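# Move bottle TB from fridge bin onto bench

## Task

Check the two bottles in the refrigerator's bin for the lettering TB. Lift the TB bottle out and set it upright on the bench, keep the other bottle upright inside the refrigerator, and close the refrigerator door. If neither bottle says TB, leave both inside, close the door, and press the CALL key on the operator panel until it latches down. A mistaken call is permanent.

## Robot and tools

Robot: two arms, left_arm and right_arm, each on its own carriage on one floor track. The track runs along y at x = 0. left_rail always carries left_arm and is the carriage on the +y side. right_rail carries right_arm. Each arm base sits at x = 0, y = its carriage's position_m, z = 0.04 m, and faces +x.

Scene frame: fixed to the table. The table top is z = 0, +z is up, +x is the direction the arms face, and +y is toward left_arm's side. The table starts at x = 0.17 m. Results report end_effector_position in metres, orientation as quat wxyz, and velocities in m/s and rad/s, all in this frame. Reported positions can be off by a few centimetres, more at long reach.

execute_actions(actions, cameras): runs a list of actions one after another.
- rows: up to 15 rows. Each row lasts one control step (1/30 s).
- Each row is one flat list of 18 numbers, each in [-1, 1], covering both arms even if only one moves. Order: left dx, dy, dz, rx, ry, rz, left gripper position, force_limit, speed, then the same nine for the right arm.
- dx to rz are an offset, not a pose. They are measured from that arm's Hand target as it stood when the action began, along that Hand target's own axes. Every row in an action counts from that same start, not from the previous row. Repeating an offset in a later action moves the arm further.
- Scale: 1.0 is 0.6 m for dx/dy/dz and 180 degrees for rotation. rx, ry, rz form a single rotation vector.
- Gripper position runs from +1, fully open (140 mm), to -1, which closes until blocked. The pads touch at about -0.8.
- force_limit ranges from -1 (gentle, about 14 N) to +1 (about 58 N). A faster close squeezes harder.
- Gripper speed ranges from -1 (about 30 mm/s) to +1 (about 250 mm/s).
- force_limit and speed both start at +1. Writing 0 is a real command, so to leave a gripper alone, resend its last three values.
- steps: 1 to 450, default 15, and at least one per row. After the last row the arm keeps moving toward that row's target, so give long moves more steps.
- until: ends the action early once every condition holds. It reads rail fields only, e.g. {"right_rail": {"position_status": ["!=", "moving"]}}. Numbers need a comparison: =, !=, <, <=, > or >=. {"all": {"status": "ended"}} and {"any": {"status": "ended"}} are also allowed.
- Rail commands: an action key left_rail or right_rail with position_m, speed_m_s (0.01 to 1) and acceleration_factor (0.1 to 1). position_m is an absolute place on the track: left_rail -0.8 to 1.5 m, right_rail -1.5 to 0.8 m. {"stop": true} brakes the carriage. Any out-of-range value or unknown name rejects the whole call.
- To drive, send position_m, then wait with until on position_status != moving. Let the carriage arrive before aiming its arm at a scene point. The arm rides along in its current pose.
- Keep the carriages at least 0.78 m apart.
- cameras: names to return images for. Images come by default only when actions is empty.

zoom_image(camera, region): returns an enlarged crop of a camera's latest image. region is [x0, y0, x1, y1] in pixels, at most 504 by 504. Cameras: cam_high, cam_low, cam_bench_left, cam_bench_mid, cam_bench_right, cam_left_wrist, cam_right_wrist, all 896x504. Use zoom to read the bottle lettering.

zero_wrist_force(arm): tares that arm's wrist force and torque sensor. The robot does not move.

finished_scene(scene): ends the scene for good. Only call it once the bottle stands on the bench, the other bottle stands in the refrigerator, and the door is shut.

Reading results:
- Hand target: each arm's current reference pose, which the next offsets start from. If a gripper stops short, resend the remaining distance as an offset.
- object_status: 0 moving, 1 blocked while opening, 2 blocked while closing (a grip), 3 reached the commanded position or pads met. After closing, check for 2.
- position_measured is in counts: 3 open, about 75 = 100 mm, 139 = 60 mm, 200 = 20 mm, 230 pads touching.
- Tool commands shows the active gripper commands.
- Rails report position_m, position_status and position_answer. Status words include done, moving, contact_stop, time_out, stopped_with_arm, stopped_for_other_arm and stopped_for_other_carriage; after these last ones, wait and resend. not_taken means resend once the carriage stands.
- Joint lines list rail, shoulder pan, shoulder lift, elbow, wrist 1, wrist 2, wrist 3.
- Wrist force and torque are given in the end effector's own axes.

Gripper geometry: the fingers point along the gripper's +z and close along its y. end_effector_position is the point between the closed pads. The fingertips reach about 33 mm beyond it. A block protrudes about 10 cm toward the gripper's +x.

Left gripper fingers: they can fold. Grip parts with the outer quarter of the pads. Gripping deeper can leave a narrow part loose. Do not press the fingertips into surfaces. The right gripper's fingers are rigid.

Motion limits:
- Each step, commanded rotation is clipped to within 32 degrees of the current orientation.
- Motion lags commands by about 0.2 s.
- Ramp offsets gradually for smooth moves; +0.01 per row is about 0.18 m/s.

Avoid:
- Dropping anything, or letting anything leave the table (including onto the track or the strip beside it). This fails the task.
- Hard impacts with fixed or heavy objects.
- Any contact between the two arms, including one gripper closing on the other.
- Net force near 150 N, or joint torques at the limits (shoulder 293, elbow 133, wrists 48 N m). These stop the arm for 10 s.
- Long holds at full stretch, which overheat motors.
- Large twist on the gripper.

Loose objects may occasionally be nudged by outside disturbances.

Each tool is called after ">>>" as name([rows], argument=value, ...), one row to a line, values as JSON.

## Session

>>> execute_actions(actions=[])

Scene clock: 0.00 s.
left_arm: end_effector_position=(+0.3563, +1.2407, +0.5790) position_measured=3 object_status=3 end_effector_quat_wxyz=(+0.000, +0.000, +1.000, +0.000) | right_arm: end_effector_position=(+0.3563, -1.2884, +0.5790) position_measured=3 object_status=3 end_effector_quat_wxyz=(+0.000, +0.000, +1.000, +0.000)
Joint positions: left_arm=[1.162 -0.281 -2.157 1.821 -1.235 -1.571 -0.281] | right_arm=[-1.367 -0.28 -2.157 1.821 -1.235 -1.571 -0.28]
Joint velocities: within noise
Joint torques (N m): no reading
Wrist force (N): no reading
Wrist torque (N m): no reading
Wrist force, peak (N): no reading
Hand target: left_arm +0.3563, +1.2407, +0.5790; +0.000, +0.000, +1.000, +0.000 | right_arm +0.3563, -1.2884, +0.5790; +0.000, +0.000, +1.000, +0.000
Tool commands: left_gripper/position=+1.0 left_gripper/force_limit=+1.0 left_gripper/speed=+1.0 right_gripper/position=+1.0 right_gripper/force_limit=+1.0 right_gripper/speed=+1.0
left_rail: position_m=1.162 position_status=done
right_rail: position_m=-1.367 position_status=done

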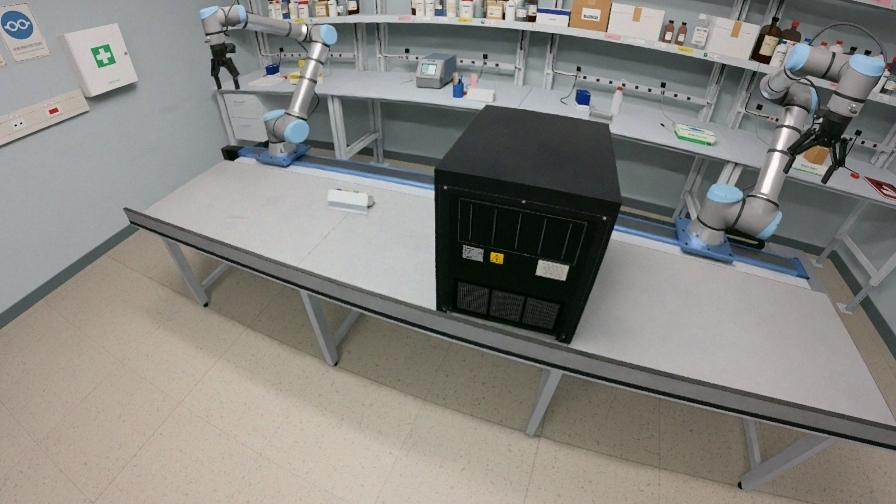

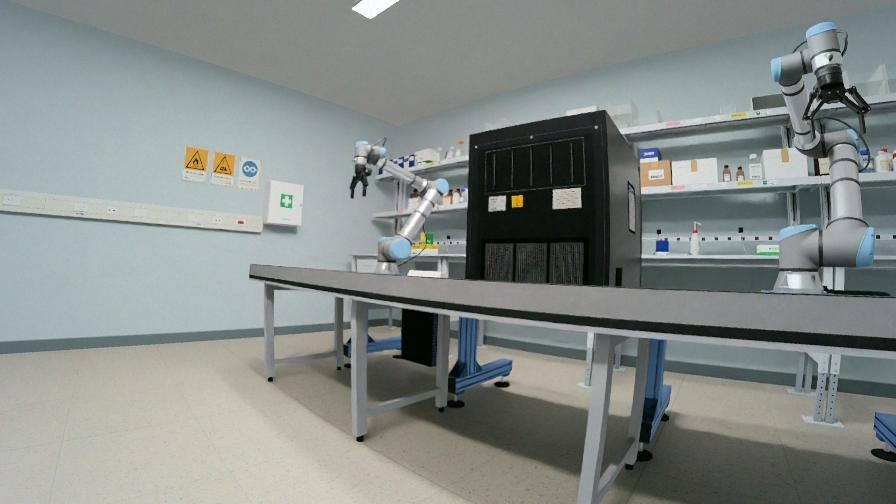

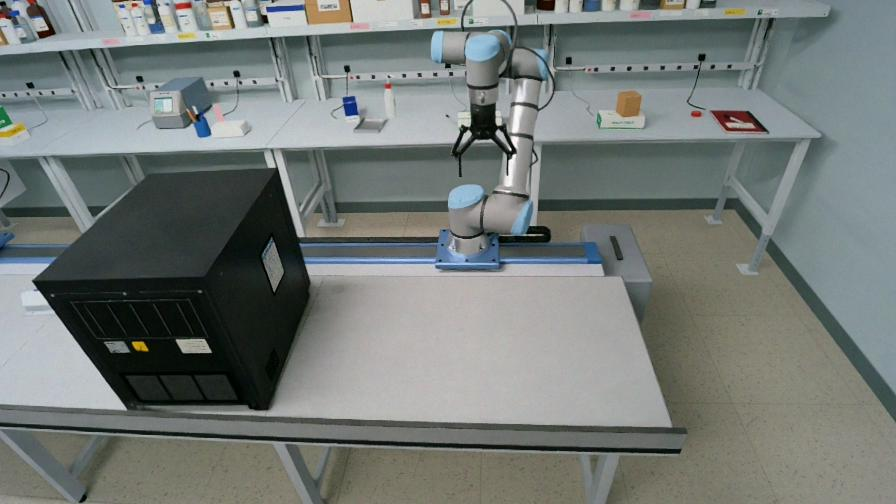

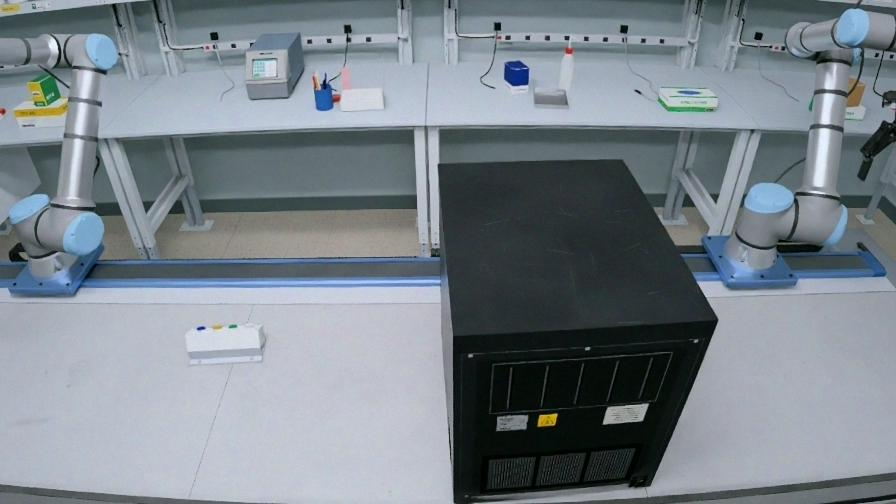

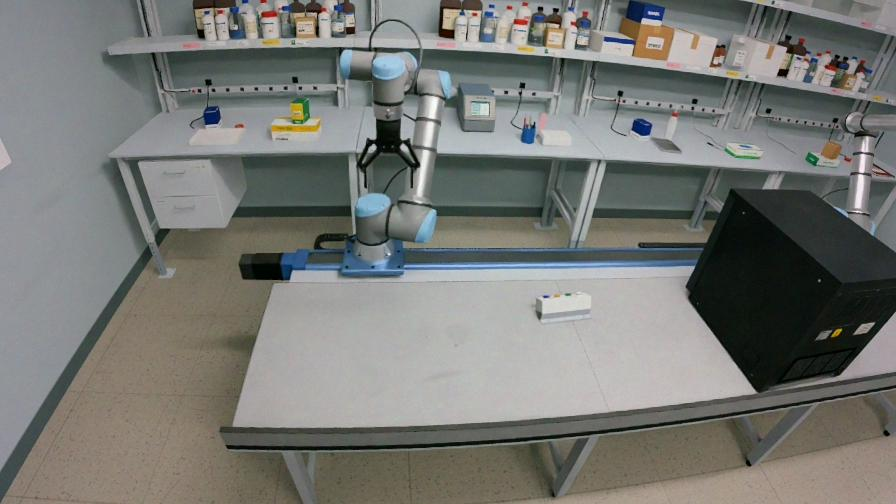

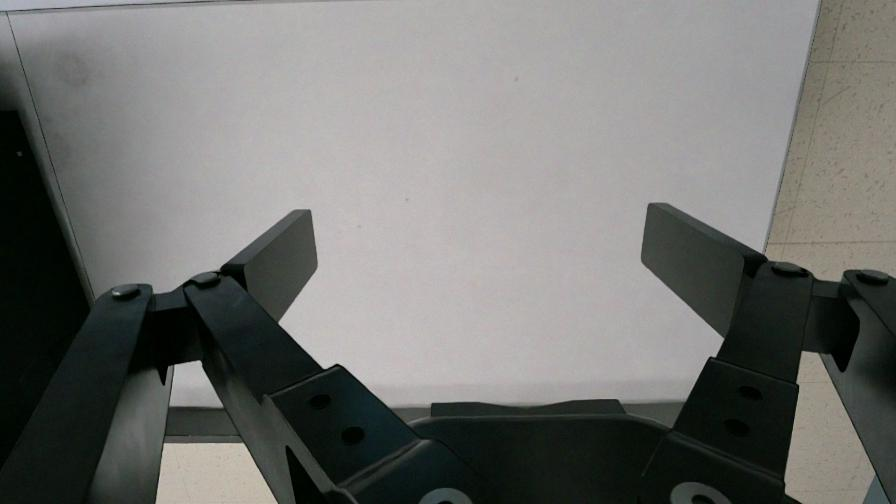

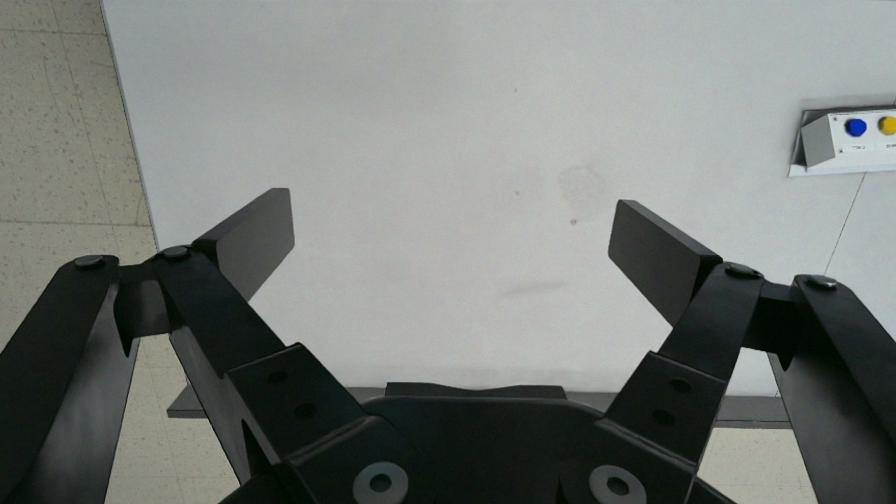

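>>> execute_actions([
  {"right_rail":{"position_m":-0.5},"steps":300,"until":{"right_rail":{"position_status":["!=","moving"]}}},
  {"rows":[[0,0,0,0,0,0,1,1,1,0.2,0.4,0,0,0,-0.25,1,1,1]],"steps":50},
  {"rows":[[0,0,0,0,0,0,1,1,1,0.35,0.4,0,0,0,-0.25,1,1,1]],"steps":60},
], cameras=["cam_right_wrist","cam_bench_mid"])

Scene clock: 41.57 s.
left_arm: end_effector_position=(+0.3563, +1.2407, +0.5790) position_measured=3 object_status=3 end_effector_quat_wxyz=(+0.000, +0.000, +1.000, +0.000) | right_arm: end_effector_position=(-0.0819, -0.1602, +0.5789) position_measured=3 object_status=3 end_effector_quat_wxyz=(+0.000, +0.707, -0.707, +0.000)
Joint positions: left_arm=[1.162 -0.281 -2.157 1.821 -1.235 -1.571 -0.28] | right_arm=[-0.5 1.286 -2.185 1.831 -1.217 -1.571 -0.285]
Joint torques (N m): left_arm=[-2.31 -1.1 -47.52 -4.63 0.39 -0.44] | right_arm=[10.4 20.02 -50.87 -7.84 -4 2.16]
Wrist force (N): left_arm=[0.1 -0.1 0.2] | right_arm=[-0.1 0.2 0.3]
Wrist torque (N m): left_arm=[-0.02 -0.03 0.00] | right_arm=[0.05 0.01 -0.11]
Wrist force, peak (N): left_arm=[-0.2 -0.7 -0.1] | right_arm=[-17.6 -13.6 1.9]
Hand target: left_arm +0.3563, +1.2407, +0.5790; +0.000, +0.000, +1.000, +0.000 | right_arm -0.0819, -0.1602, +0.5789; +0.000, +0.707, -0.707, +0.000
Off the commanded pose: left_arm 0.000 m, 0 deg | right_arm 0.000 m, 0 deg.
left_rail: position_m=1.162 position_status=done
right_rail: position_m=-0.500 position_status=done
camera_calibration:
cam_right_wrist: T_world_to_cam=[[-0.998899, -0.0466805, 0.00471083, -0.0885589], [-0.0413396, 0.923176, 0.382148, -0.0858685], [-0.0221878, 0.381533, -0.924089, 0.77778], [0, 0, 0, 1]] pos_world=[-0.0747539, -0.221611, 0.75197]
Images, in order (width x height): cam_bench_mid 896x504, cam_right_wrist 896x504.

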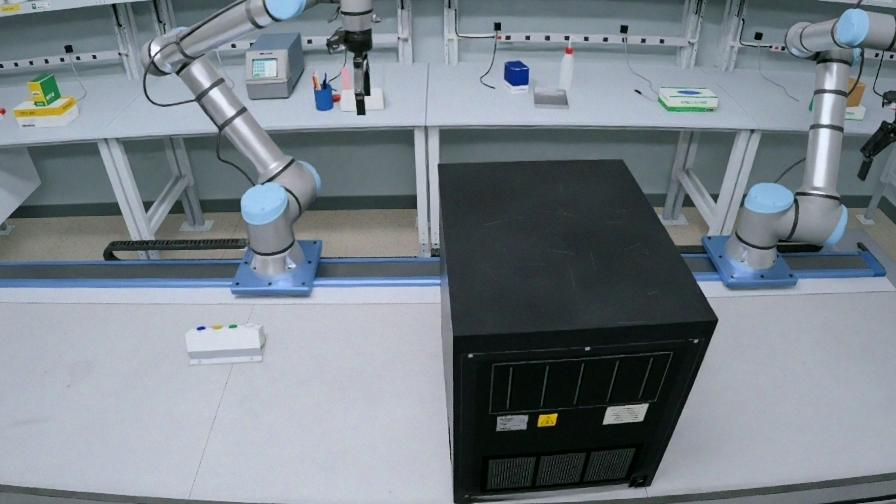

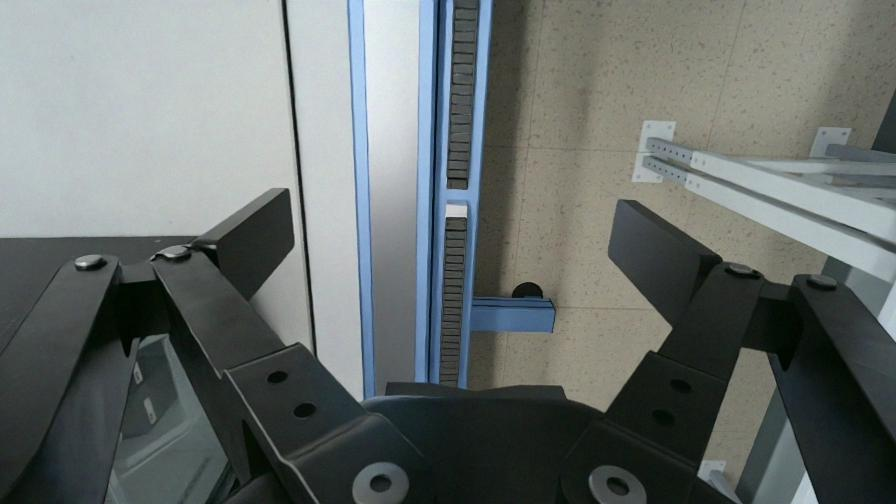

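>>> execute_actions([
  {"rows":[[0,0,0,0,0,0,1,1,1,-0.2,0.25,0,0,0,0,1,1,1]],"steps":40},
  {"rows":[[0,0,0,0,0,0,1,1,1,-0.1,0.1,0.06,0.16,0,0,1,1,1]],"steps":50},
  {"rows":[[0,0,0,0,0,0,1,1,1,0,0,0,0.16,0,0,1,1,1]],"steps":50},
  {"rows":[[0,0,0,0,0,0,1,1,1,0,0,0,0.16,0,0,1,1,1]],"steps":60},
], cameras=["cam_right_wrist","cam_bench_mid"])

Scene clock: 62.33 s.
left_arm: end_effector_position=(+0.3563, +1.2407, +0.5790) position_measured=3 object_status=3 end_effector_quat_wxyz=(+0.000, +0.000, +1.000, +0.000) | right_arm: end_effector_position=(-0.2919, +0.0198, +0.5429) position_measured=3 object_status=3 end_effector_quat_wxyz=(+0.484, -0.515, +0.515, -0.484)
Joint positions: left_arm=[1.162 -0.281 -2.157 1.821 -1.235 -1.571 -0.28] | right_arm=[-0.5 2.239 -1.193 1.381 -0.289 -2.471 1.491]
Joint torques (N m): left_arm=[0.17 -0.84 -46.8 -3.98 0.92 -0.23] | right_arm=[-11.51 -61.45 -48.37 5.42 3.19 2.45]
Wrist force (N): left_arm=[-0.1 -0.2 0.1] | right_arm=[-1.5 -0.7 1.5]
Wrist torque (N m): left_arm=[-0.05 0.01 0.00] | right_arm=[-0.48 0.56 -0.06]
Wrist force, peak (N): left_arm=[-0.1 -0.3 0.6] | right_arm=[2.4 -18.5 -4.6]
Hand target: left_arm +0.3563, +1.2407, +0.5790; +0.000, +0.000, +1.000, +0.000 | right_arm -0.2919, +0.0198, +0.5429; +0.484, -0.515, +0.515, -0.484
Off the commanded pose: left_arm 0.000 m, 0 deg | right_arm 0.000 m, 0 deg.
left_rail: position_m=1.162 position_status=done
right_rail: position_m=-0.500 position_status=done
camera_calibration:
cam_right_wrist: T_world_to_cam=[[-0.0673973, -0.0467909, -0.996628, 0.525741], [-0.384, 0.92317, -0.0173739, -0.130058], [0.92087, 0.381535, -0.0801868, 0.488229], [0, 0, 0, 1]] pos_world=[-0.464104, -0.0416107, 0.560858]
Images, in order (width x height): cam_bench_mid 896x504, cam_right_wrist 896x504.

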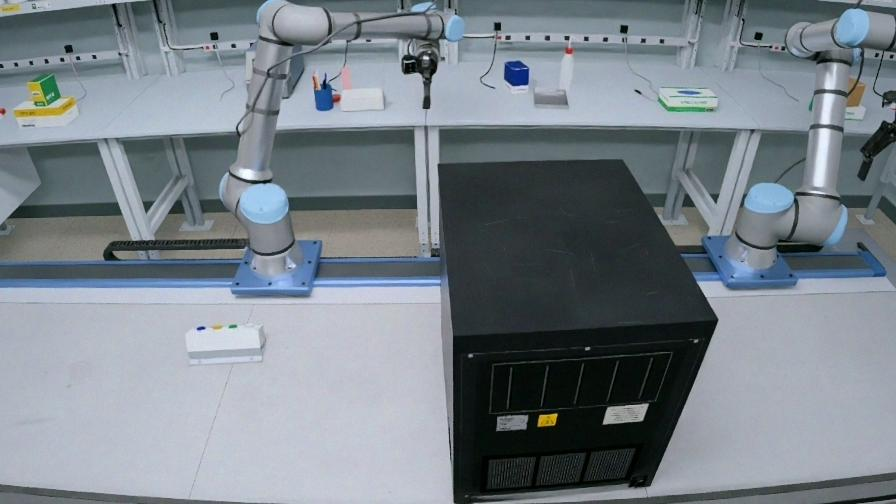

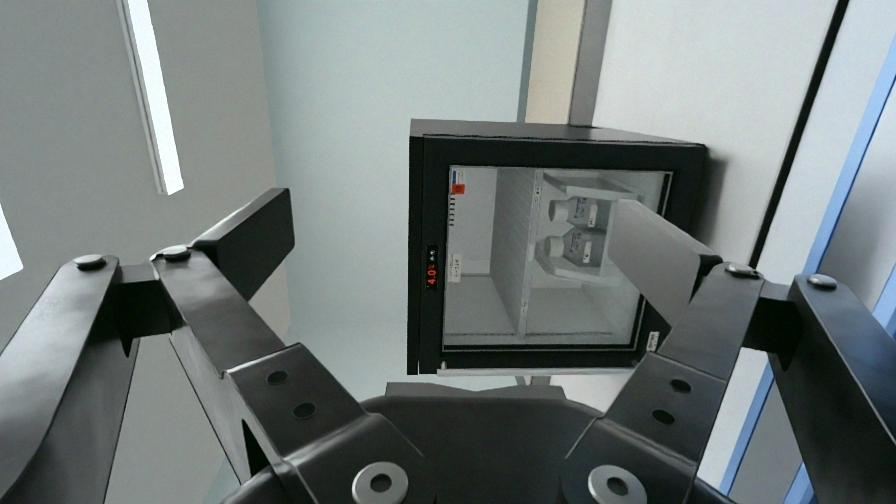

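>>> zoom_image(camera="cam_right_wrist", region=[520, 160, 680, 300])

>>> zoom_image(camera="cam_right_wrist", region=[400, 110, 720, 400])

>>> zoom_image(camera="cam_bench_mid", region=[170, 310, 290, 380])

Scaled by 3.150 from the camera's 896x504 image, which has a finer 1280x720 frame.

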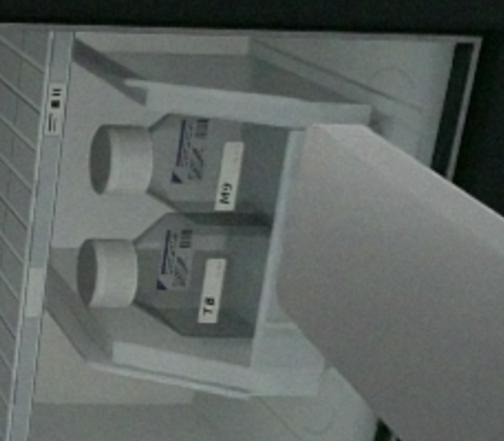

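Scaled by 1.575 from the camera's 896x504 image, which has a finer 1280x720 frame.

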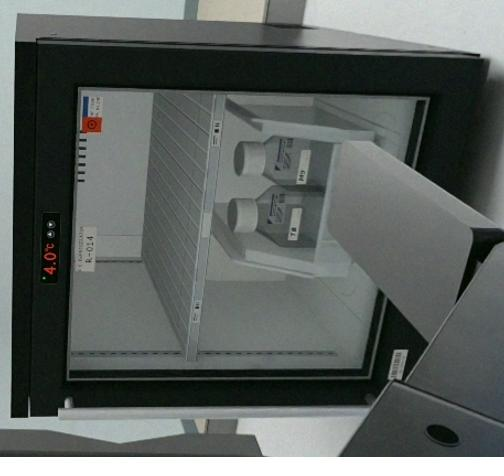

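Scaled by 4.200 from the camera's 896x504 image, which has a finer 1280x720 frame.

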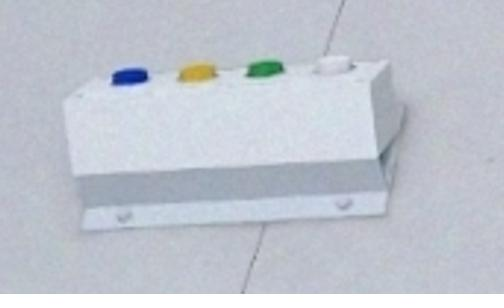

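>>> zoom_image(camera="cam_right_wrist", region=[576, 235, 600, 265])

Scaled by 16.800 from the camera's 896x504 image, which has a finer 1280x720 frame.

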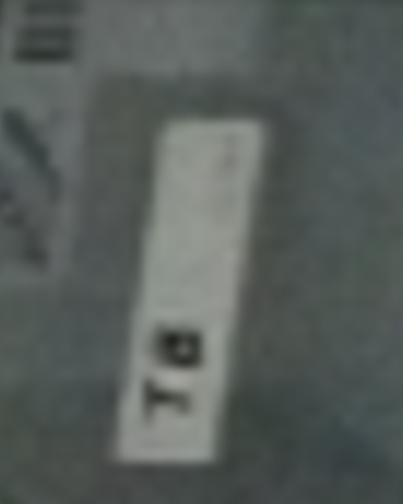

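>>> execute_actions([
  {"rows":[[0,0,0,0,0,0,1,1,1,0,0.24,0.15,0,0,0,1,1,1]],"steps":50},
  {"rows":[[0,0,0,0,0,0,1,1,1,-0.03,0.24,0.27,0,0,0,1,1,1]],"steps":60},
], cameras=["cam_right_wrist","cam_bench_right"])

>>> zoom_image(camera="cam_right_wrist", region=[300, 50, 640, 390])

Scene clock: 96.07 s.
left_arm: end_effector_position=(+0.3563, +1.2407, +0.5790) position_measured=3 object_status=3 end_effector_quat_wxyz=(+0.000, +0.000, +1.000, +0.000) | right_arm: end_effector_position=(-0.0584, +0.0378, +0.2397) position_measured=3 object_status=3 end_effector_quat_wxyz=(+0.484, -0.515, +0.515, -0.484)
Joint positions: left_arm=[1.162 -0.281 -2.157 1.821 -1.235 -1.571 -0.28] | right_arm=[-0.5 1.945 -1.19 1.99 -0.971 -2.762 1.412]
Joint torques (N m): left_arm=[0.4 -0.63 -46.05 -3.98 1.09 -0.69] | right_arm=[-9.71 -79.62 -19.45 -2.42 -4.53 -2.92]
Wrist force (N): left_arm=[0.0 -0.4 0.1] | right_arm=[-1.5 -1.4 1.5]
Wrist torque (N m): left_arm=[-0.09 0.00 0.00] | right_arm=[-0.62 0.53 0.08]
Wrist force, peak (N): left_arm=[-0.1 -0.6 0.4] | right_arm=[1.0 -15.5 -16.2]
Hand target: left_arm +0.3563, +1.2407, +0.5790; +0.000, +0.000, +1.000, +0.000 | right_arm -0.0584, +0.0378, +0.2397; +0.484, -0.515, +0.515, -0.484
Off the commanded pose: left_arm 0.000 m, 0 deg | right_arm 0.000 m, 0 deg.
left_rail: position_m=1.162 position_status=done
right_rail: position_m=-0.500 position_status=done
camera_calibration:
cam_right_wrist: T_world_to_cam=[[-0.0673973, -0.0467909, -0.996628, 0.240142], [-0.384, 0.92317, -0.0173739, -0.0622788], [0.92087, 0.381535, -0.0801868, 0.242025], [0, 0, 0, 1]] pos_world=[-0.230604, -0.0236107, 0.257658]
Images, in order (width x height): cam_bench_right 896x504, cam_right_wrist 896x504.

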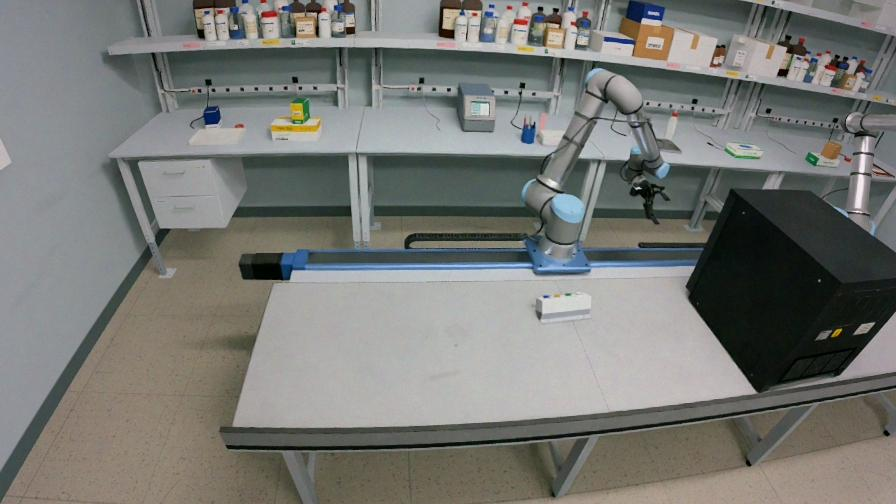

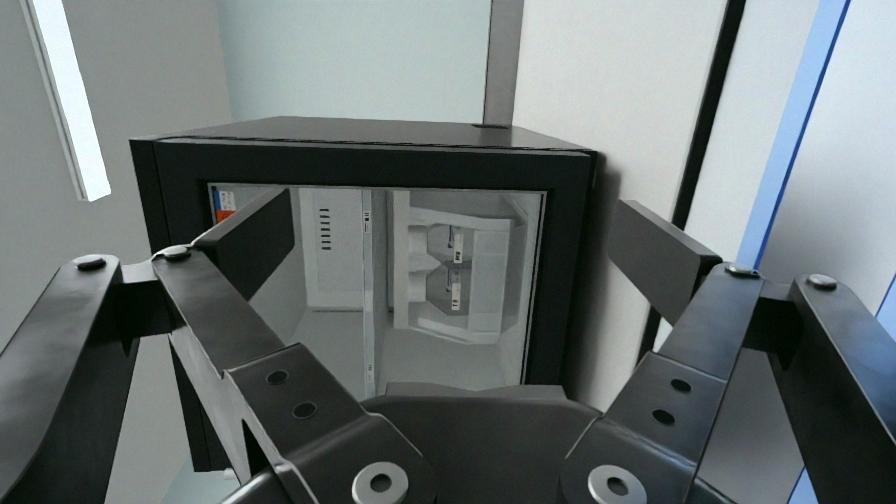

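Scaled by 1.482 from the camera's 896x504 image, which has a finer 1280x720 frame.

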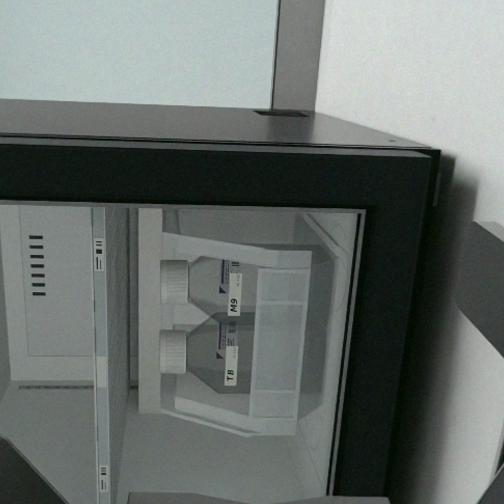

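>>> zoom_image(camera="cam_right_wrist", region=[435, 220, 475, 320])

>>> zoom_image(camera="cam_right_wrist", region=[440, 260, 470, 320])

>>> zoom_image(camera="cam_right_wrist", region=[380, 190, 520, 360])

Scaled by 5.040 from the camera's 896x504 image, which has a finer 1280x720 frame.

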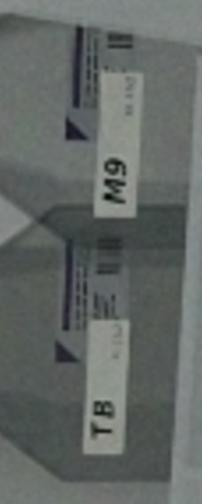

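Scaled by 8.400 from the camera's 896x504 image, which has a finer 1280x720 frame.

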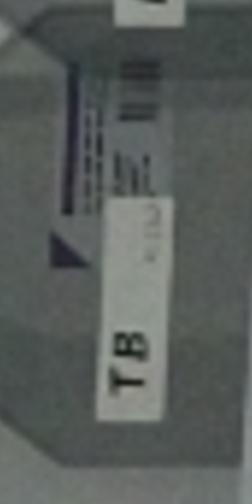

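Scaled by 2.965 from the camera's 896x504 image, which has a finer 1280x720 frame.

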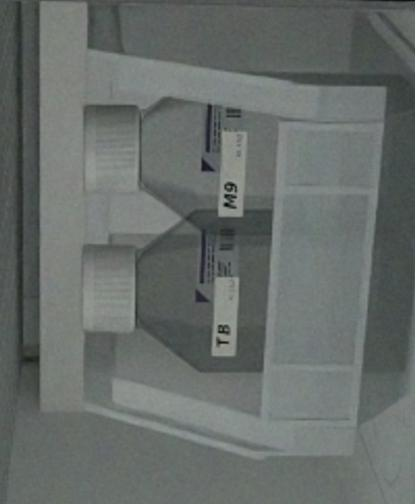

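>>> execute_actions([
  {"rows":[[0,0,0,0,0,0,1,1,1,0,-0.1,-0.3,0.02,0,0,1,1,1]],"steps":60},
  {"right_rail":{"position_m":-0.3,"speed_m_s":0.4},"steps":100,"until":{"right_rail":{"position_status":["!=","moving"]}}},
  {"rows":[[0,0,0,0,0,0,1,1,1,-0.2,0,0,0,0,-0.16,1,1,1]],"steps":50},
  {"rows":[[0,0,0,0,0,0,1,1,1,0,0,0,0,0,-0.17,1,1,1]],"steps":40},
  {"rows":[[0,0,0,0,0,0,1,1,1,0,0,0,0,0,-0.17,1,1,1]],"steps":50},
], cameras=["cam_right_wrist","cam_bench_mid"])

Scene clock: 136.90 s.
left_arm: end_effector_position=(+0.3563, +1.2407, +0.5790) position_measured=3 object_status=3 end_effector_quat_wxyz=(+0.000, +0.000, +1.000, +0.000) | right_arm: end_effector_position=(-0.2343, +0.3578, +0.3108) position_measured=3 object_status=3 end_effector_quat_wxyz=(+0.000, +0.707, +0.000, +0.707)
Joint positions: left_arm=[1.162 -0.281 -2.157 1.821 -1.235 -1.571 -0.28] | right_arm=[-0.3 2.088 -0.941 1.464 -0.522 -2.624 0]
Joint torques (N m): left_arm=[0.09 0.33 -45.93 -3.41 1.1 -0.39] | right_arm=[-10.62 -103.33 -25.99 -1.04 2.96 -2.87]
Wrist force (N): left_arm=[-0.1 -0.2 -0.2] | right_arm=[-0.5 -1.6 3.7]
Wrist torque (N m): left_arm=[-0.05 0.02 0.00] | right_arm=[-0.49 0.09 0.18]
Wrist force, peak (N): left_arm=[-0.1 -0.8 0.0] | right_arm=[0.2 9.7 19.6]
Hand target: left_arm +0.3563, +1.2407, +0.5790; +0.000, +0.000, +1.000, +0.000 | right_arm -0.2343, +0.3578, +0.3108; +0.000, +0.707, +0.000, +0.707
Off the commanded pose: left_arm 0.000 m, 0 deg | right_arm 0.000 m, 0 deg.
left_rail: position_m=1.162 position_status=done
right_rail: position_m=-0.300 speed_m_s=0.40 position_status=done
camera_calibration:
cam_right_wrist: T_world_to_cam=[[-0.00489605, -0.998894, 0.0467552, 0.345046], [-0.382156, -0.0413378, -0.923173, 0.203018], [0.924085, -0.0223877, -0.381531, 0.526622], [0, 0, 0, 1]] pos_world=[-0.40737, 0.364846, 0.372211]
Images, in order (width x height): cam_bench_mid 896x504, cam_right_wrist 896x504.

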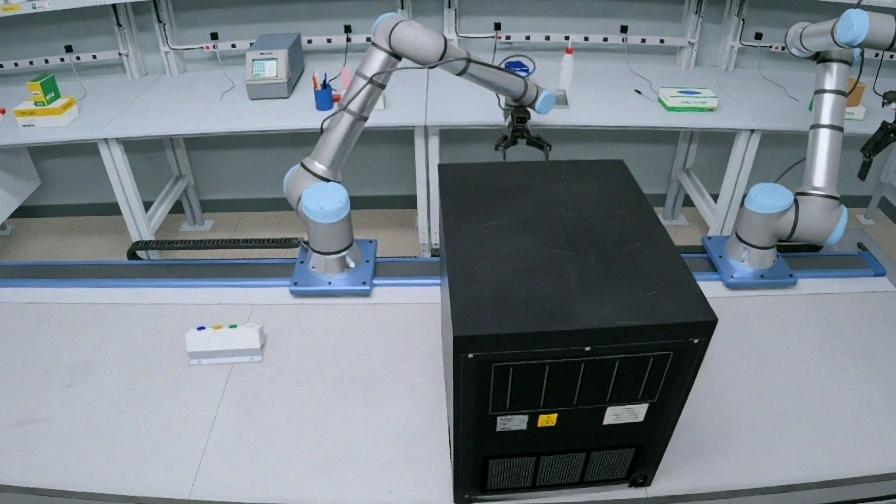

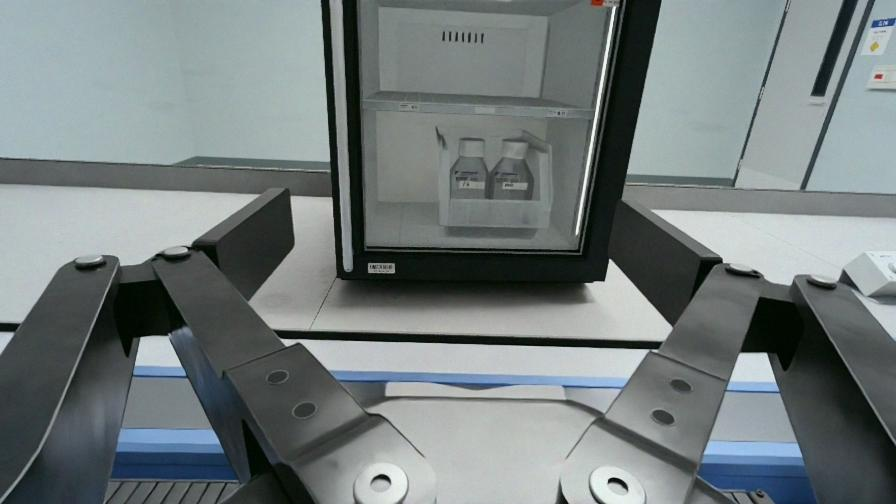

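>>> zoom_image(camera="cam_right_wrist", region=[300, 0, 420, 300])

>>> zoom_image(camera="cam_right_wrist", region=[430, 130, 560, 230])

Scaled by 1.680 from the camera's 896x504 image, which has a finer 1280x720 frame.

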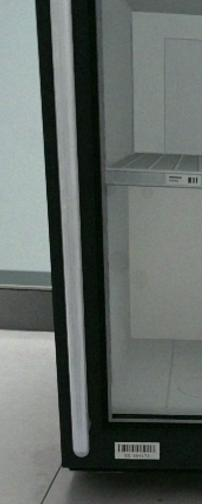

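Scaled by 3.877 from the camera's 896x504 image, which has a finer 1280x720 frame.

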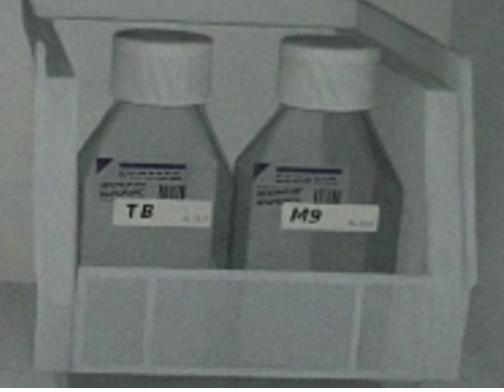

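>>> zoom_image(camera="cam_right_wrist", region=[455, 178, 487, 194])

Scaled by 15.750 from the camera's 896x504 image, which has a finer 1280x720 frame.

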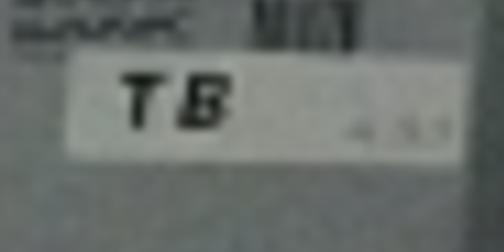

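>>> execute_actions([
  {"rows":[[0,0,0,0,0,0,1,1,1,-0.05,-0.272,0.2,0,0,0,-0.08,1,0]],"steps":50},
  {"rows":[[0,0,0,0,0,0,1,1,1,0,0,0.37,0,0,0,-0.08,1,0]],"steps":50},
], cameras=["cam_right_wrist"])

Scene clock: 165.23 s.
left_arm: end_effector_position=(+0.3563, +1.2407, +0.5790) position_measured=3 object_status=3 end_effector_quat_wxyz=(+0.000, +0.000, +1.000, +0.000) | right_arm: end_effector_position=(-0.2343, +0.3578, +0.3108) position_measured=139 object_status=3 end_effector_quat_wxyz=(+0.000, +0.707, +0.000, +0.707)
Joint positions: left_arm=[1.162 -0.281 -2.157 1.821 -1.235 -1.571 -0.28] | right_arm=[-0.3 2.088 -0.941 1.464 -0.522 -2.624 0]
Joint torques (N m): left_arm=[1.86 -0.25 -45.78 -3.05 1.55 -0.87] | right_arm=[-9.32 -104.01 -26.52 -0.85 3.29 -2.68]
Wrist force (N): left_arm=[0.1 -0.1 0.0] | right_arm=[-0.5 -1.4 3.4]
Wrist torque (N m): left_arm=[-0.03 -0.03 0.00] | right_arm=[-0.44 0.06 0.18]
Wrist force, peak (N): left_arm=[0.3 -0.7 0.2] | right_arm=[-0.3 -1.6 4.0]
Hand target: left_arm +0.3563, +1.2407, +0.5790; +0.000, +0.000, +1.000, +0.000 | right_arm -0.2343, +0.3578, +0.3108; +0.000, +0.707, +0.000, +0.707 (not the last commanded pose)
Off the commanded pose: left_arm 0.000 m, 0 deg | right_arm 0.222 m, 0 deg.
left_rail: position_m=1.162 position_status=done
right_rail: position_m=-0.300 speed_m_s=0.40 position_status=done
pose unreachable (right arm): on one or more control steps of this call, first in action 0 (counted from 0), this arm could not follow its commanded pose, so it was not sent that pose on those steps. It may still have moved: this result reports where it is.
cause: moving toward the commanded pose would bring two parts of the arm too close to each other (its gripper and another part of the arm, with joints 5 (wrist 1) to 7 (wrist 3) between them, 5 mm apart when it was first held).
camera_calibration:
cam_right_wrist: T_world_to_cam=[[-0.00489605, -0.998894, 0.0467552, 0.345046], [-0.382156, -0.0413378, -0.923173, 0.203018], [0.924085, -0.0223877, -0.381531, 0.526622], [0, 0, 0, 1]] pos_world=[-0.40737, 0.364846, 0.372211]
Images, in order (width x height): cam_right_wrist 896x504.

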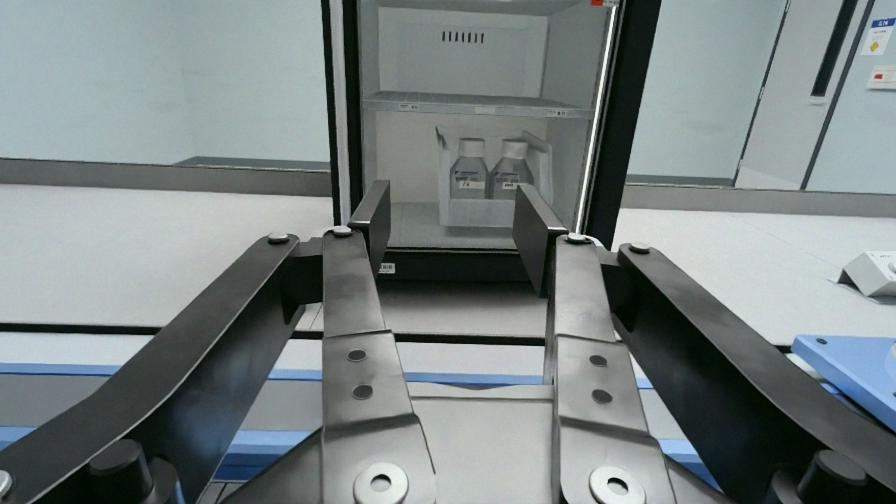

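>>> execute_actions([
  {"rows":[[0,0,0,0,0,0,1,1,1,0,0,-0.05,0,0,0.16,-0.08,1,0]],"steps":30},
  {"rows":[[0,0,0,0,0,0,1,1,1,0,0,0,0,0,0.17,-0.08,1,0]],"steps":30},
  {"rows":[[0,0,0,0,0,0,1,1,1,0,0,0,0,0,0.17,-0.08,1,0]],"steps":30},
  {"rows":[[0,0,0,0,0,0,1,1,1,0,0,0,0,0,0.17,-0.08,1,0]],"steps":30},
  {"rows":[[0,0,0,0,0,0,1,1,1,0,0,0,0,0,0.17,-0.08,1,0]],"steps":30},
  {"rows":[[0,0,0,0,0,0,1,1,1,0,0,0,0,0,0.16,-0.08,1,0]],"steps":40},
  {"rows":[[0,0,0,0,0,0,1,1,1,0.05,0.272,0.2,0,0,0,-0.08,1,0]],"steps":50},
  {"rows":[[0,0,0,0,0,0,1,1,1,0,0,0.37,0,0,0,-0.08,1,0]],"steps":50},
], cameras=["cam_right_wrist"])

Scene clock: 193.63 s.
left_arm: end_effector_position=(+0.3563, +1.2407, +0.5790) position_measured=3 object_status=3 end_effector_quat_wxyz=(+0.000, +0.000, +1.000, +0.000) | right_arm: end_effector_position=(+0.0777, +0.5210, +0.2809) position_measured=139 object_status=3 end_effector_quat_wxyz=(+0.707, +0.000, +0.707, +0.000)
Joint positions: left_arm=[1.162 -0.281 -2.157 1.821 -1.235 -1.571 -0.28] | right_arm=[-0.3 1.677 -0.932 1.509 -0.576 -3.035 3.143]
Joint torques (N m): left_arm=[-0.08 -1.02 -44.77 -3.19 1.89 -0.78] | right_arm=[-11.4 -104.05 -26.17 -2.19 -3.89 -2.75]
Wrist force (N): left_arm=[-0.3 -0.2 0.1] | right_arm=[-2.2 0.4 -0.8]
Wrist torque (N m): left_arm=[-0.05 0.05 0.00] | right_arm=[-0.18 0.90 -0.22]
Wrist force, peak (N): left_arm=[0.0 -0.7 0.2] | right_arm=[1.3 -0.6 -26.0]
Hand target: left_arm +0.3563, +1.2407, +0.5790; +0.000, +0.000, +1.000, +0.000 | right_arm +0.0777, +0.5210, +0.2809; +0.707, +0.000, +0.707, +0.000
Off the commanded pose: left_arm 0.000 m, 0 deg | right_arm 0.000 m, 0 deg.
left_rail: position_m=1.162 position_status=done
right_rail: position_m=-0.300 speed_m_s=0.40 position_status=done
camera_calibration:
cam_right_wrist: T_world_to_cam=[[-0.00488734, 0.998895, -0.0467533, -0.50349], [-0.382362, 0.0413344, 0.923088, -0.260275], [0.924, 0.0223881, 0.381737, -0.00726236], [0, 0, 0, 1]] pos_world=[-0.0952696, 0.513854, 0.219489]
Images, in order (width x height): cam_right_wrist 896x504.

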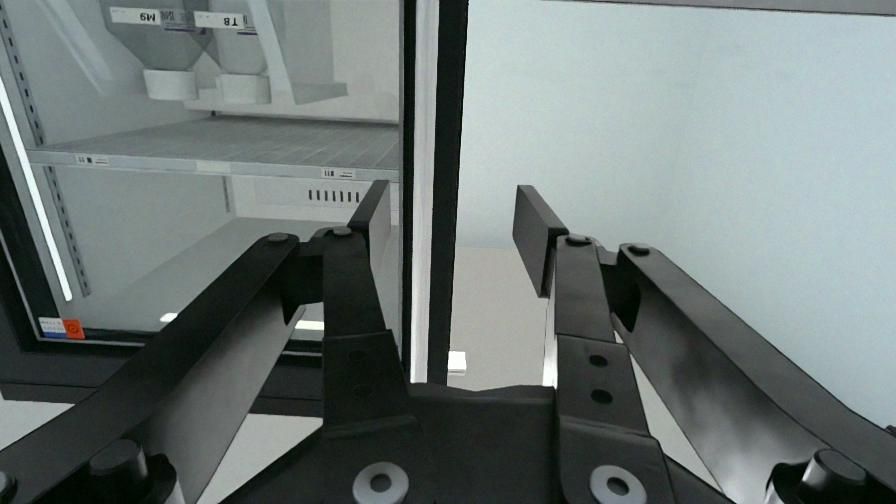

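>>> execute_actions([
  {"rows":[[0,0,0,0,0,0,1,1,1,0,-0.03,0.19,0,0,0,-0.08,1,0]],"steps":60},
], cameras=["cam_right_wrist"])

Scene clock: 205.77 s.
left_arm: end_effector_position=(+0.3563, +1.2407, +0.5790) position_measured=3 object_status=3 end_effector_quat_wxyz=(+0.000, +0.000, +1.000, +0.000) | right_arm: end_effector_position=(+0.1917, +0.5030, +0.2809) position_measured=139 object_status=3 end_effector_quat_wxyz=(+0.707, +0.000, +0.707, +0.000)
Joint positions: left_arm=[1.162 -0.281 -2.157 1.821 -1.235 -1.571 -0.28] | right_arm=[-0.3 1.539 -0.993 1.615 -0.61 -3.173 3.153]
Joint torques (N m): left_arm=[0.84 -1.81 -44.7 -2.93 1.82 -1.06] | right_arm=[-9.72 -99.3 -24.1 -1.6 -3.85 -2.92]
Wrist force (N): left_arm=[0.2 -0.3 0.1] | right_arm=[-2.0 0.6 -0.7]
Wrist torque (N m): left_arm=[-0.06 -0.04 0.00] | right_arm=[-0.14 0.85 -0.21]
Wrist force, peak (N): left_arm=[-0.1 -0.7 0.3] | right_arm=[-7.7 1.7 -16.1]
Hand target: left_arm +0.3563, +1.2407, +0.5790; +0.000, +0.000, +1.000, +0.000 | right_arm +0.1917, +0.5030, +0.2809; +0.707, +0.000, +0.707, +0.000
Off the commanded pose: left_arm 0.000 m, 0 deg | right_arm 0.000 m, 0 deg.
left_rail: position_m=1.162 position_status=done
right_rail: position_m=-0.300 speed_m_s=0.40 position_status=done
camera_calibration:
cam_right_wrist: T_world_to_cam=[[-0.00481969, 0.998897, -0.0467143, -0.484959], [-0.381861, 0.0413362, 0.923295, -0.216128], [0.924207, 0.0222883, 0.38124, -0.111986], [0, 0, 0, 1]] pos_world=[0.0186301, 0.495854, 0.219589]
Images, in order (width x height): cam_right_wrist 896x504.

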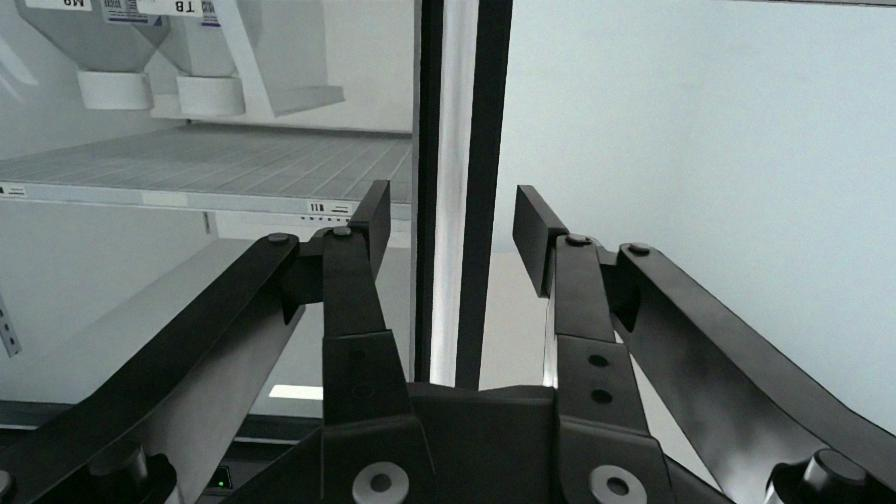

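>>> execute_actions([
  {"rows":[[0,0,0,0,0,0,1,1,1,0,0.005,0.05,0,0,0,-0.08,1,0]],"steps":60},
], cameras=["cam_right_wrist"])

Scene clock: 218.33 s.
left_arm: end_effector_position=(+0.3563, +1.2407, +0.5790) position_measured=3 object_status=3 end_effector_quat_wxyz=(+0.000, +0.000, +1.000, +0.000) | right_arm: end_effector_position=(+0.2217, +0.5060, +0.2809) position_measured=139 object_status=3 end_effector_quat_wxyz=(+0.707, +0.000, +0.707, +0.000)
Joint positions: left_arm=[1.162 -0.281 -2.157 1.821 -1.235 -1.571 -0.28] | right_arm=[-0.3 1.502 -0.997 1.623 -0.627 -3.211 3.14]
Joint torques (N m): left_arm=[-0.33 -4 -44.86 -3.45 1.9 -1.28] | right_arm=[-10.1 -98.44 -25.63 -2.76 -3.96 -3.15]
Wrist force (N): left_arm=[0.2 -0.3 0.4] | right_arm=[-2.2 0.3 -0.8]
Wrist torque (N m): left_arm=[-0.06 -0.05 0.00] | right_arm=[-0.20 0.89 -0.21]
Wrist force, peak (N): left_arm=[-0.2 -0.6 0.4] | right_arm=[-2.2 -0.4 -9.7]
Hand target: left_arm +0.3563, +1.2407, +0.5790; +0.000, +0.000, +1.000, +0.000 | right_arm +0.2217, +0.5060, +0.2809; +0.707, +0.000, +0.707, +0.000
Off the commanded pose: left_arm 0.000 m, 0 deg | right_arm 0.000 m, 0 deg.
left_rail: position_m=1.162 position_status=done
right_rail: position_m=-0.300 speed_m_s=0.40 position_status=done
camera_calibration:
cam_right_wrist: T_world_to_cam=[[-0.00489166, 0.998894, -0.0467557, -0.487802], [-0.382276, 0.041337, 0.923123, -0.204608], [0.924035, 0.0223892, 0.381652, -0.139966], [0, 0, 0, 1]] pos_world=[0.0487304, 0.498854, 0.219489]
Images, in order (width x height): cam_right_wrist 896x504.

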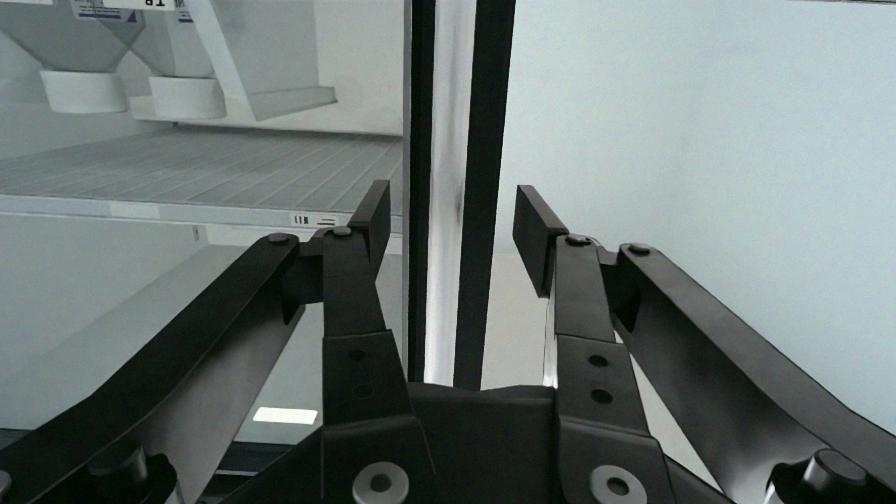

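>>> execute_actions([
  {"rows":[[0,0,0,0,0,0,1,1,1,0,-0.004,0.03,0,0,0,-0.08,1,0]],"steps":40},
])

>>> execute_actions([
  {"rows":[[0,0,0,0,0,0,1,1,1,0,0,0.015,0,0,0,-0.08,1,0]],"steps":40},
])

>>> execute_actions([
  {"rows":[[0,0,0,0,0,0,1,1,1,0,0,0.012,0,0,0,-0.08,1,0]],"steps":40},
], cameras=["cam_right_wrist"])

Scene clock: 227.03 s.
left_arm: end_effector_position=(+0.3563, +1.2407, +0.5790) position_measured=3 object_status=3 end_effector_quat_wxyz=(+0.000, +0.000, +1.000, +0.000) | right_arm: end_effector_position=(+0.2397, +0.5036, +0.2809) position_measured=139 object_status=3 end_effector_quat_wxyz=(+0.707, +0.000, +0.707, +0.000)
Joint positions: left_arm=[1.162 -0.281 -2.157 1.821 -1.235 -1.571 -0.28] | right_arm=[-0.3 1.479 -1.004 1.634 -0.631 -3.233 3.14]
Joint torques (N m): left_arm=[0.19 0.23 -45 -2.99 2.48 -1.05] | right_arm=[-10.09 -98.2 -24.1 -2.89 -3.8 -3.17]
Wrist force (N): left_arm=[0.2 -0.4 0.3] | right_arm=[-2.2 0.3 -0.8]
Wrist torque (N m): left_arm=[-0.08 -0.05 0.00] | right_arm=[-0.20 0.89 -0.20]
Wrist force, peak (N): left_arm=[-0.2 -0.4 0.5] | right_arm=[-2.0 0.7 -6.4]
Hand target: left_arm +0.3563, +1.2407, +0.5790; +0.000, +0.000, +1.000, +0.000 | right_arm +0.2397, +0.5036, +0.2809; +0.707, +0.000, +0.707, +0.000
Off the commanded pose: left_arm 0.000 m, 0 deg | right_arm 0.000 m, 0 deg.
left_rail: position_m=1.162 position_status=done
right_rail: position_m=-0.300 speed_m_s=0.40 position_status=done

Scene clock: 228.57 s.
left_arm: end_effector_position=(+0.3563, +1.2407, +0.5790) position_measured=3 object_status=3 end_effector_quat_wxyz=(+0.000, +0.000, +1.000, +0.000) | right_arm: end_effector_position=(+0.2487, +0.5036, +0.2809) position_measured=139 object_status=3 end_effector_quat_wxyz=(+0.707, +0.000, +0.707, +0.000)
Joint positions: left_arm=[1.162 -0.281 -2.157 1.821 -1.235 -1.571 -0.28] | right_arm=[-0.3 1.468 -1.005 1.637 -0.632 -3.245 3.141]
Joint torques (N m): left_arm=[1.74 1.36 -43.87 -3.28 2.18 -1.64] | right_arm=[-68.49 -94.04 -25.25 -4.09 -6.59 -2.09]
Wrist force (N): left_arm=[0.1 -0.1 0.3] | right_arm=[-7.7 -0.4 -74.3]
Wrist torque (N m): left_arm=[-0.03 -0.02 0.00] | right_arm=[2.08 0.68 -0.39]
Wrist force, peak (N): left_arm=[0.1 -0.6 0.4] | right_arm=[-7.7 -0.4 -74.3]
Hand target: left_arm +0.3563, +1.2407, +0.5790; +0.000, +0.000, +1.000, +0.000 | right_arm +0.2487, +0.5036, +0.2809; +0.707, +0.000, +0.707, +0.000
Off the commanded pose: left_arm 0.000 m, 0 deg | right_arm 0.000 m, 0 deg.
left_rail: position_m=1.162 position_status=done
right_rail: position_m=-0.300 speed_m_s=0.40 position_status=done

Scene clock: 238.70 s.
left_arm: end_effector_position=(+0.3563, +1.2407, +0.5790) position_measured=3 object_status=3 end_effector_quat_wxyz=(+0.000, +0.000, +1.000, +0.000) | right_arm: end_effector_position=(+0.2478, +0.5039, +0.2809) position_measured=139 object_status=3 end_effector_quat_wxyz=(+0.707, -0.001, +0.707, +0.001)
Joint positions: left_arm=[1.162 -0.281 -2.157 1.821 -1.235 -1.571 -0.28] | right_arm=[-0.3 1.469 -1.005 1.637 -0.632 -3.245 3.141]
Joint torques (N m): left_arm=[0.23 -0.68 -43.98 -3.23 1.85 -1.23] | right_arm=[-2.24 -83.74 -33.86 -0.27 -0.8 -0.01]
Wrist force (N): left_arm=[0.1 -0.3 0.3] | right_arm=[-1.9 -7.8 -23.5]
Wrist torque (N m): left_arm=[-0.08 -0.03 0.00] | right_arm=[0.63 0.88 -0.19]
Wrist force, peak (N): left_arm=[0.0 -0.8 0.2] | right_arm=[-16.8 -1.6 -136.0]
Hand target: left_arm +0.3563, +1.2407, +0.5790; +0.000, +0.000, +1.000, +0.000 | right_arm +0.2478, +0.5039, +0.2809; +0.707, -0.001, +0.707, +0.001 (not the last commanded pose)
Tool commands: left_gripper/position=+1.0 left_gripper/force_limit=+1.0 left_gripper/speed=+1.0 right_gripper/position=-0.082353 right_gripper/force_limit=+1.0 right_gripper/speed=+0.003922
Off the commanded pose: left_arm 0.000 m, 0 deg | right_arm 0.008 m, 0 deg.
FORCE FAULT: contact force on the right arm reached its limit, and that arm stopped for 10 seconds. The contact can be on any part of that arm, not only on its tool. That arm's remaining commands of this call were not run. That arm's target is now where it stood when the stop ended, not its last command. That arm accepts commands again.
left_rail: position_m=1.162 position_status=done
right_rail: position_m=-0.300 speed_m_s=0.40 position_status=done
camera_calibration:
cam_right_wrist: T_world_to_cam=[[-0.00659701, 0.998882, -0.0468121, -0.485231], [-0.38233, 0.0407369, 0.923127, -0.194273], [0.924002, 0.0239876, 0.381634, -0.164726], [0, 0, 0, 1]] pos_world=[0.0747294, 0.496554, 0.219489]
Images, in order (width x height): cam_right_wrist 896x504.

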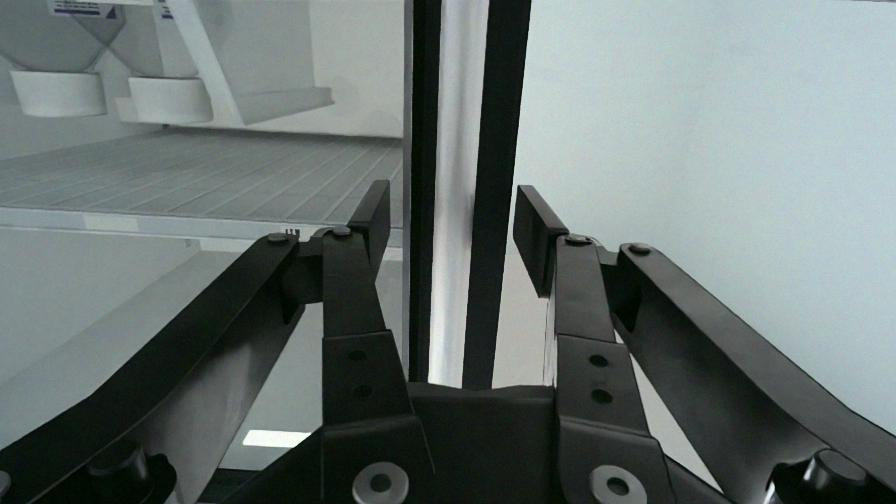

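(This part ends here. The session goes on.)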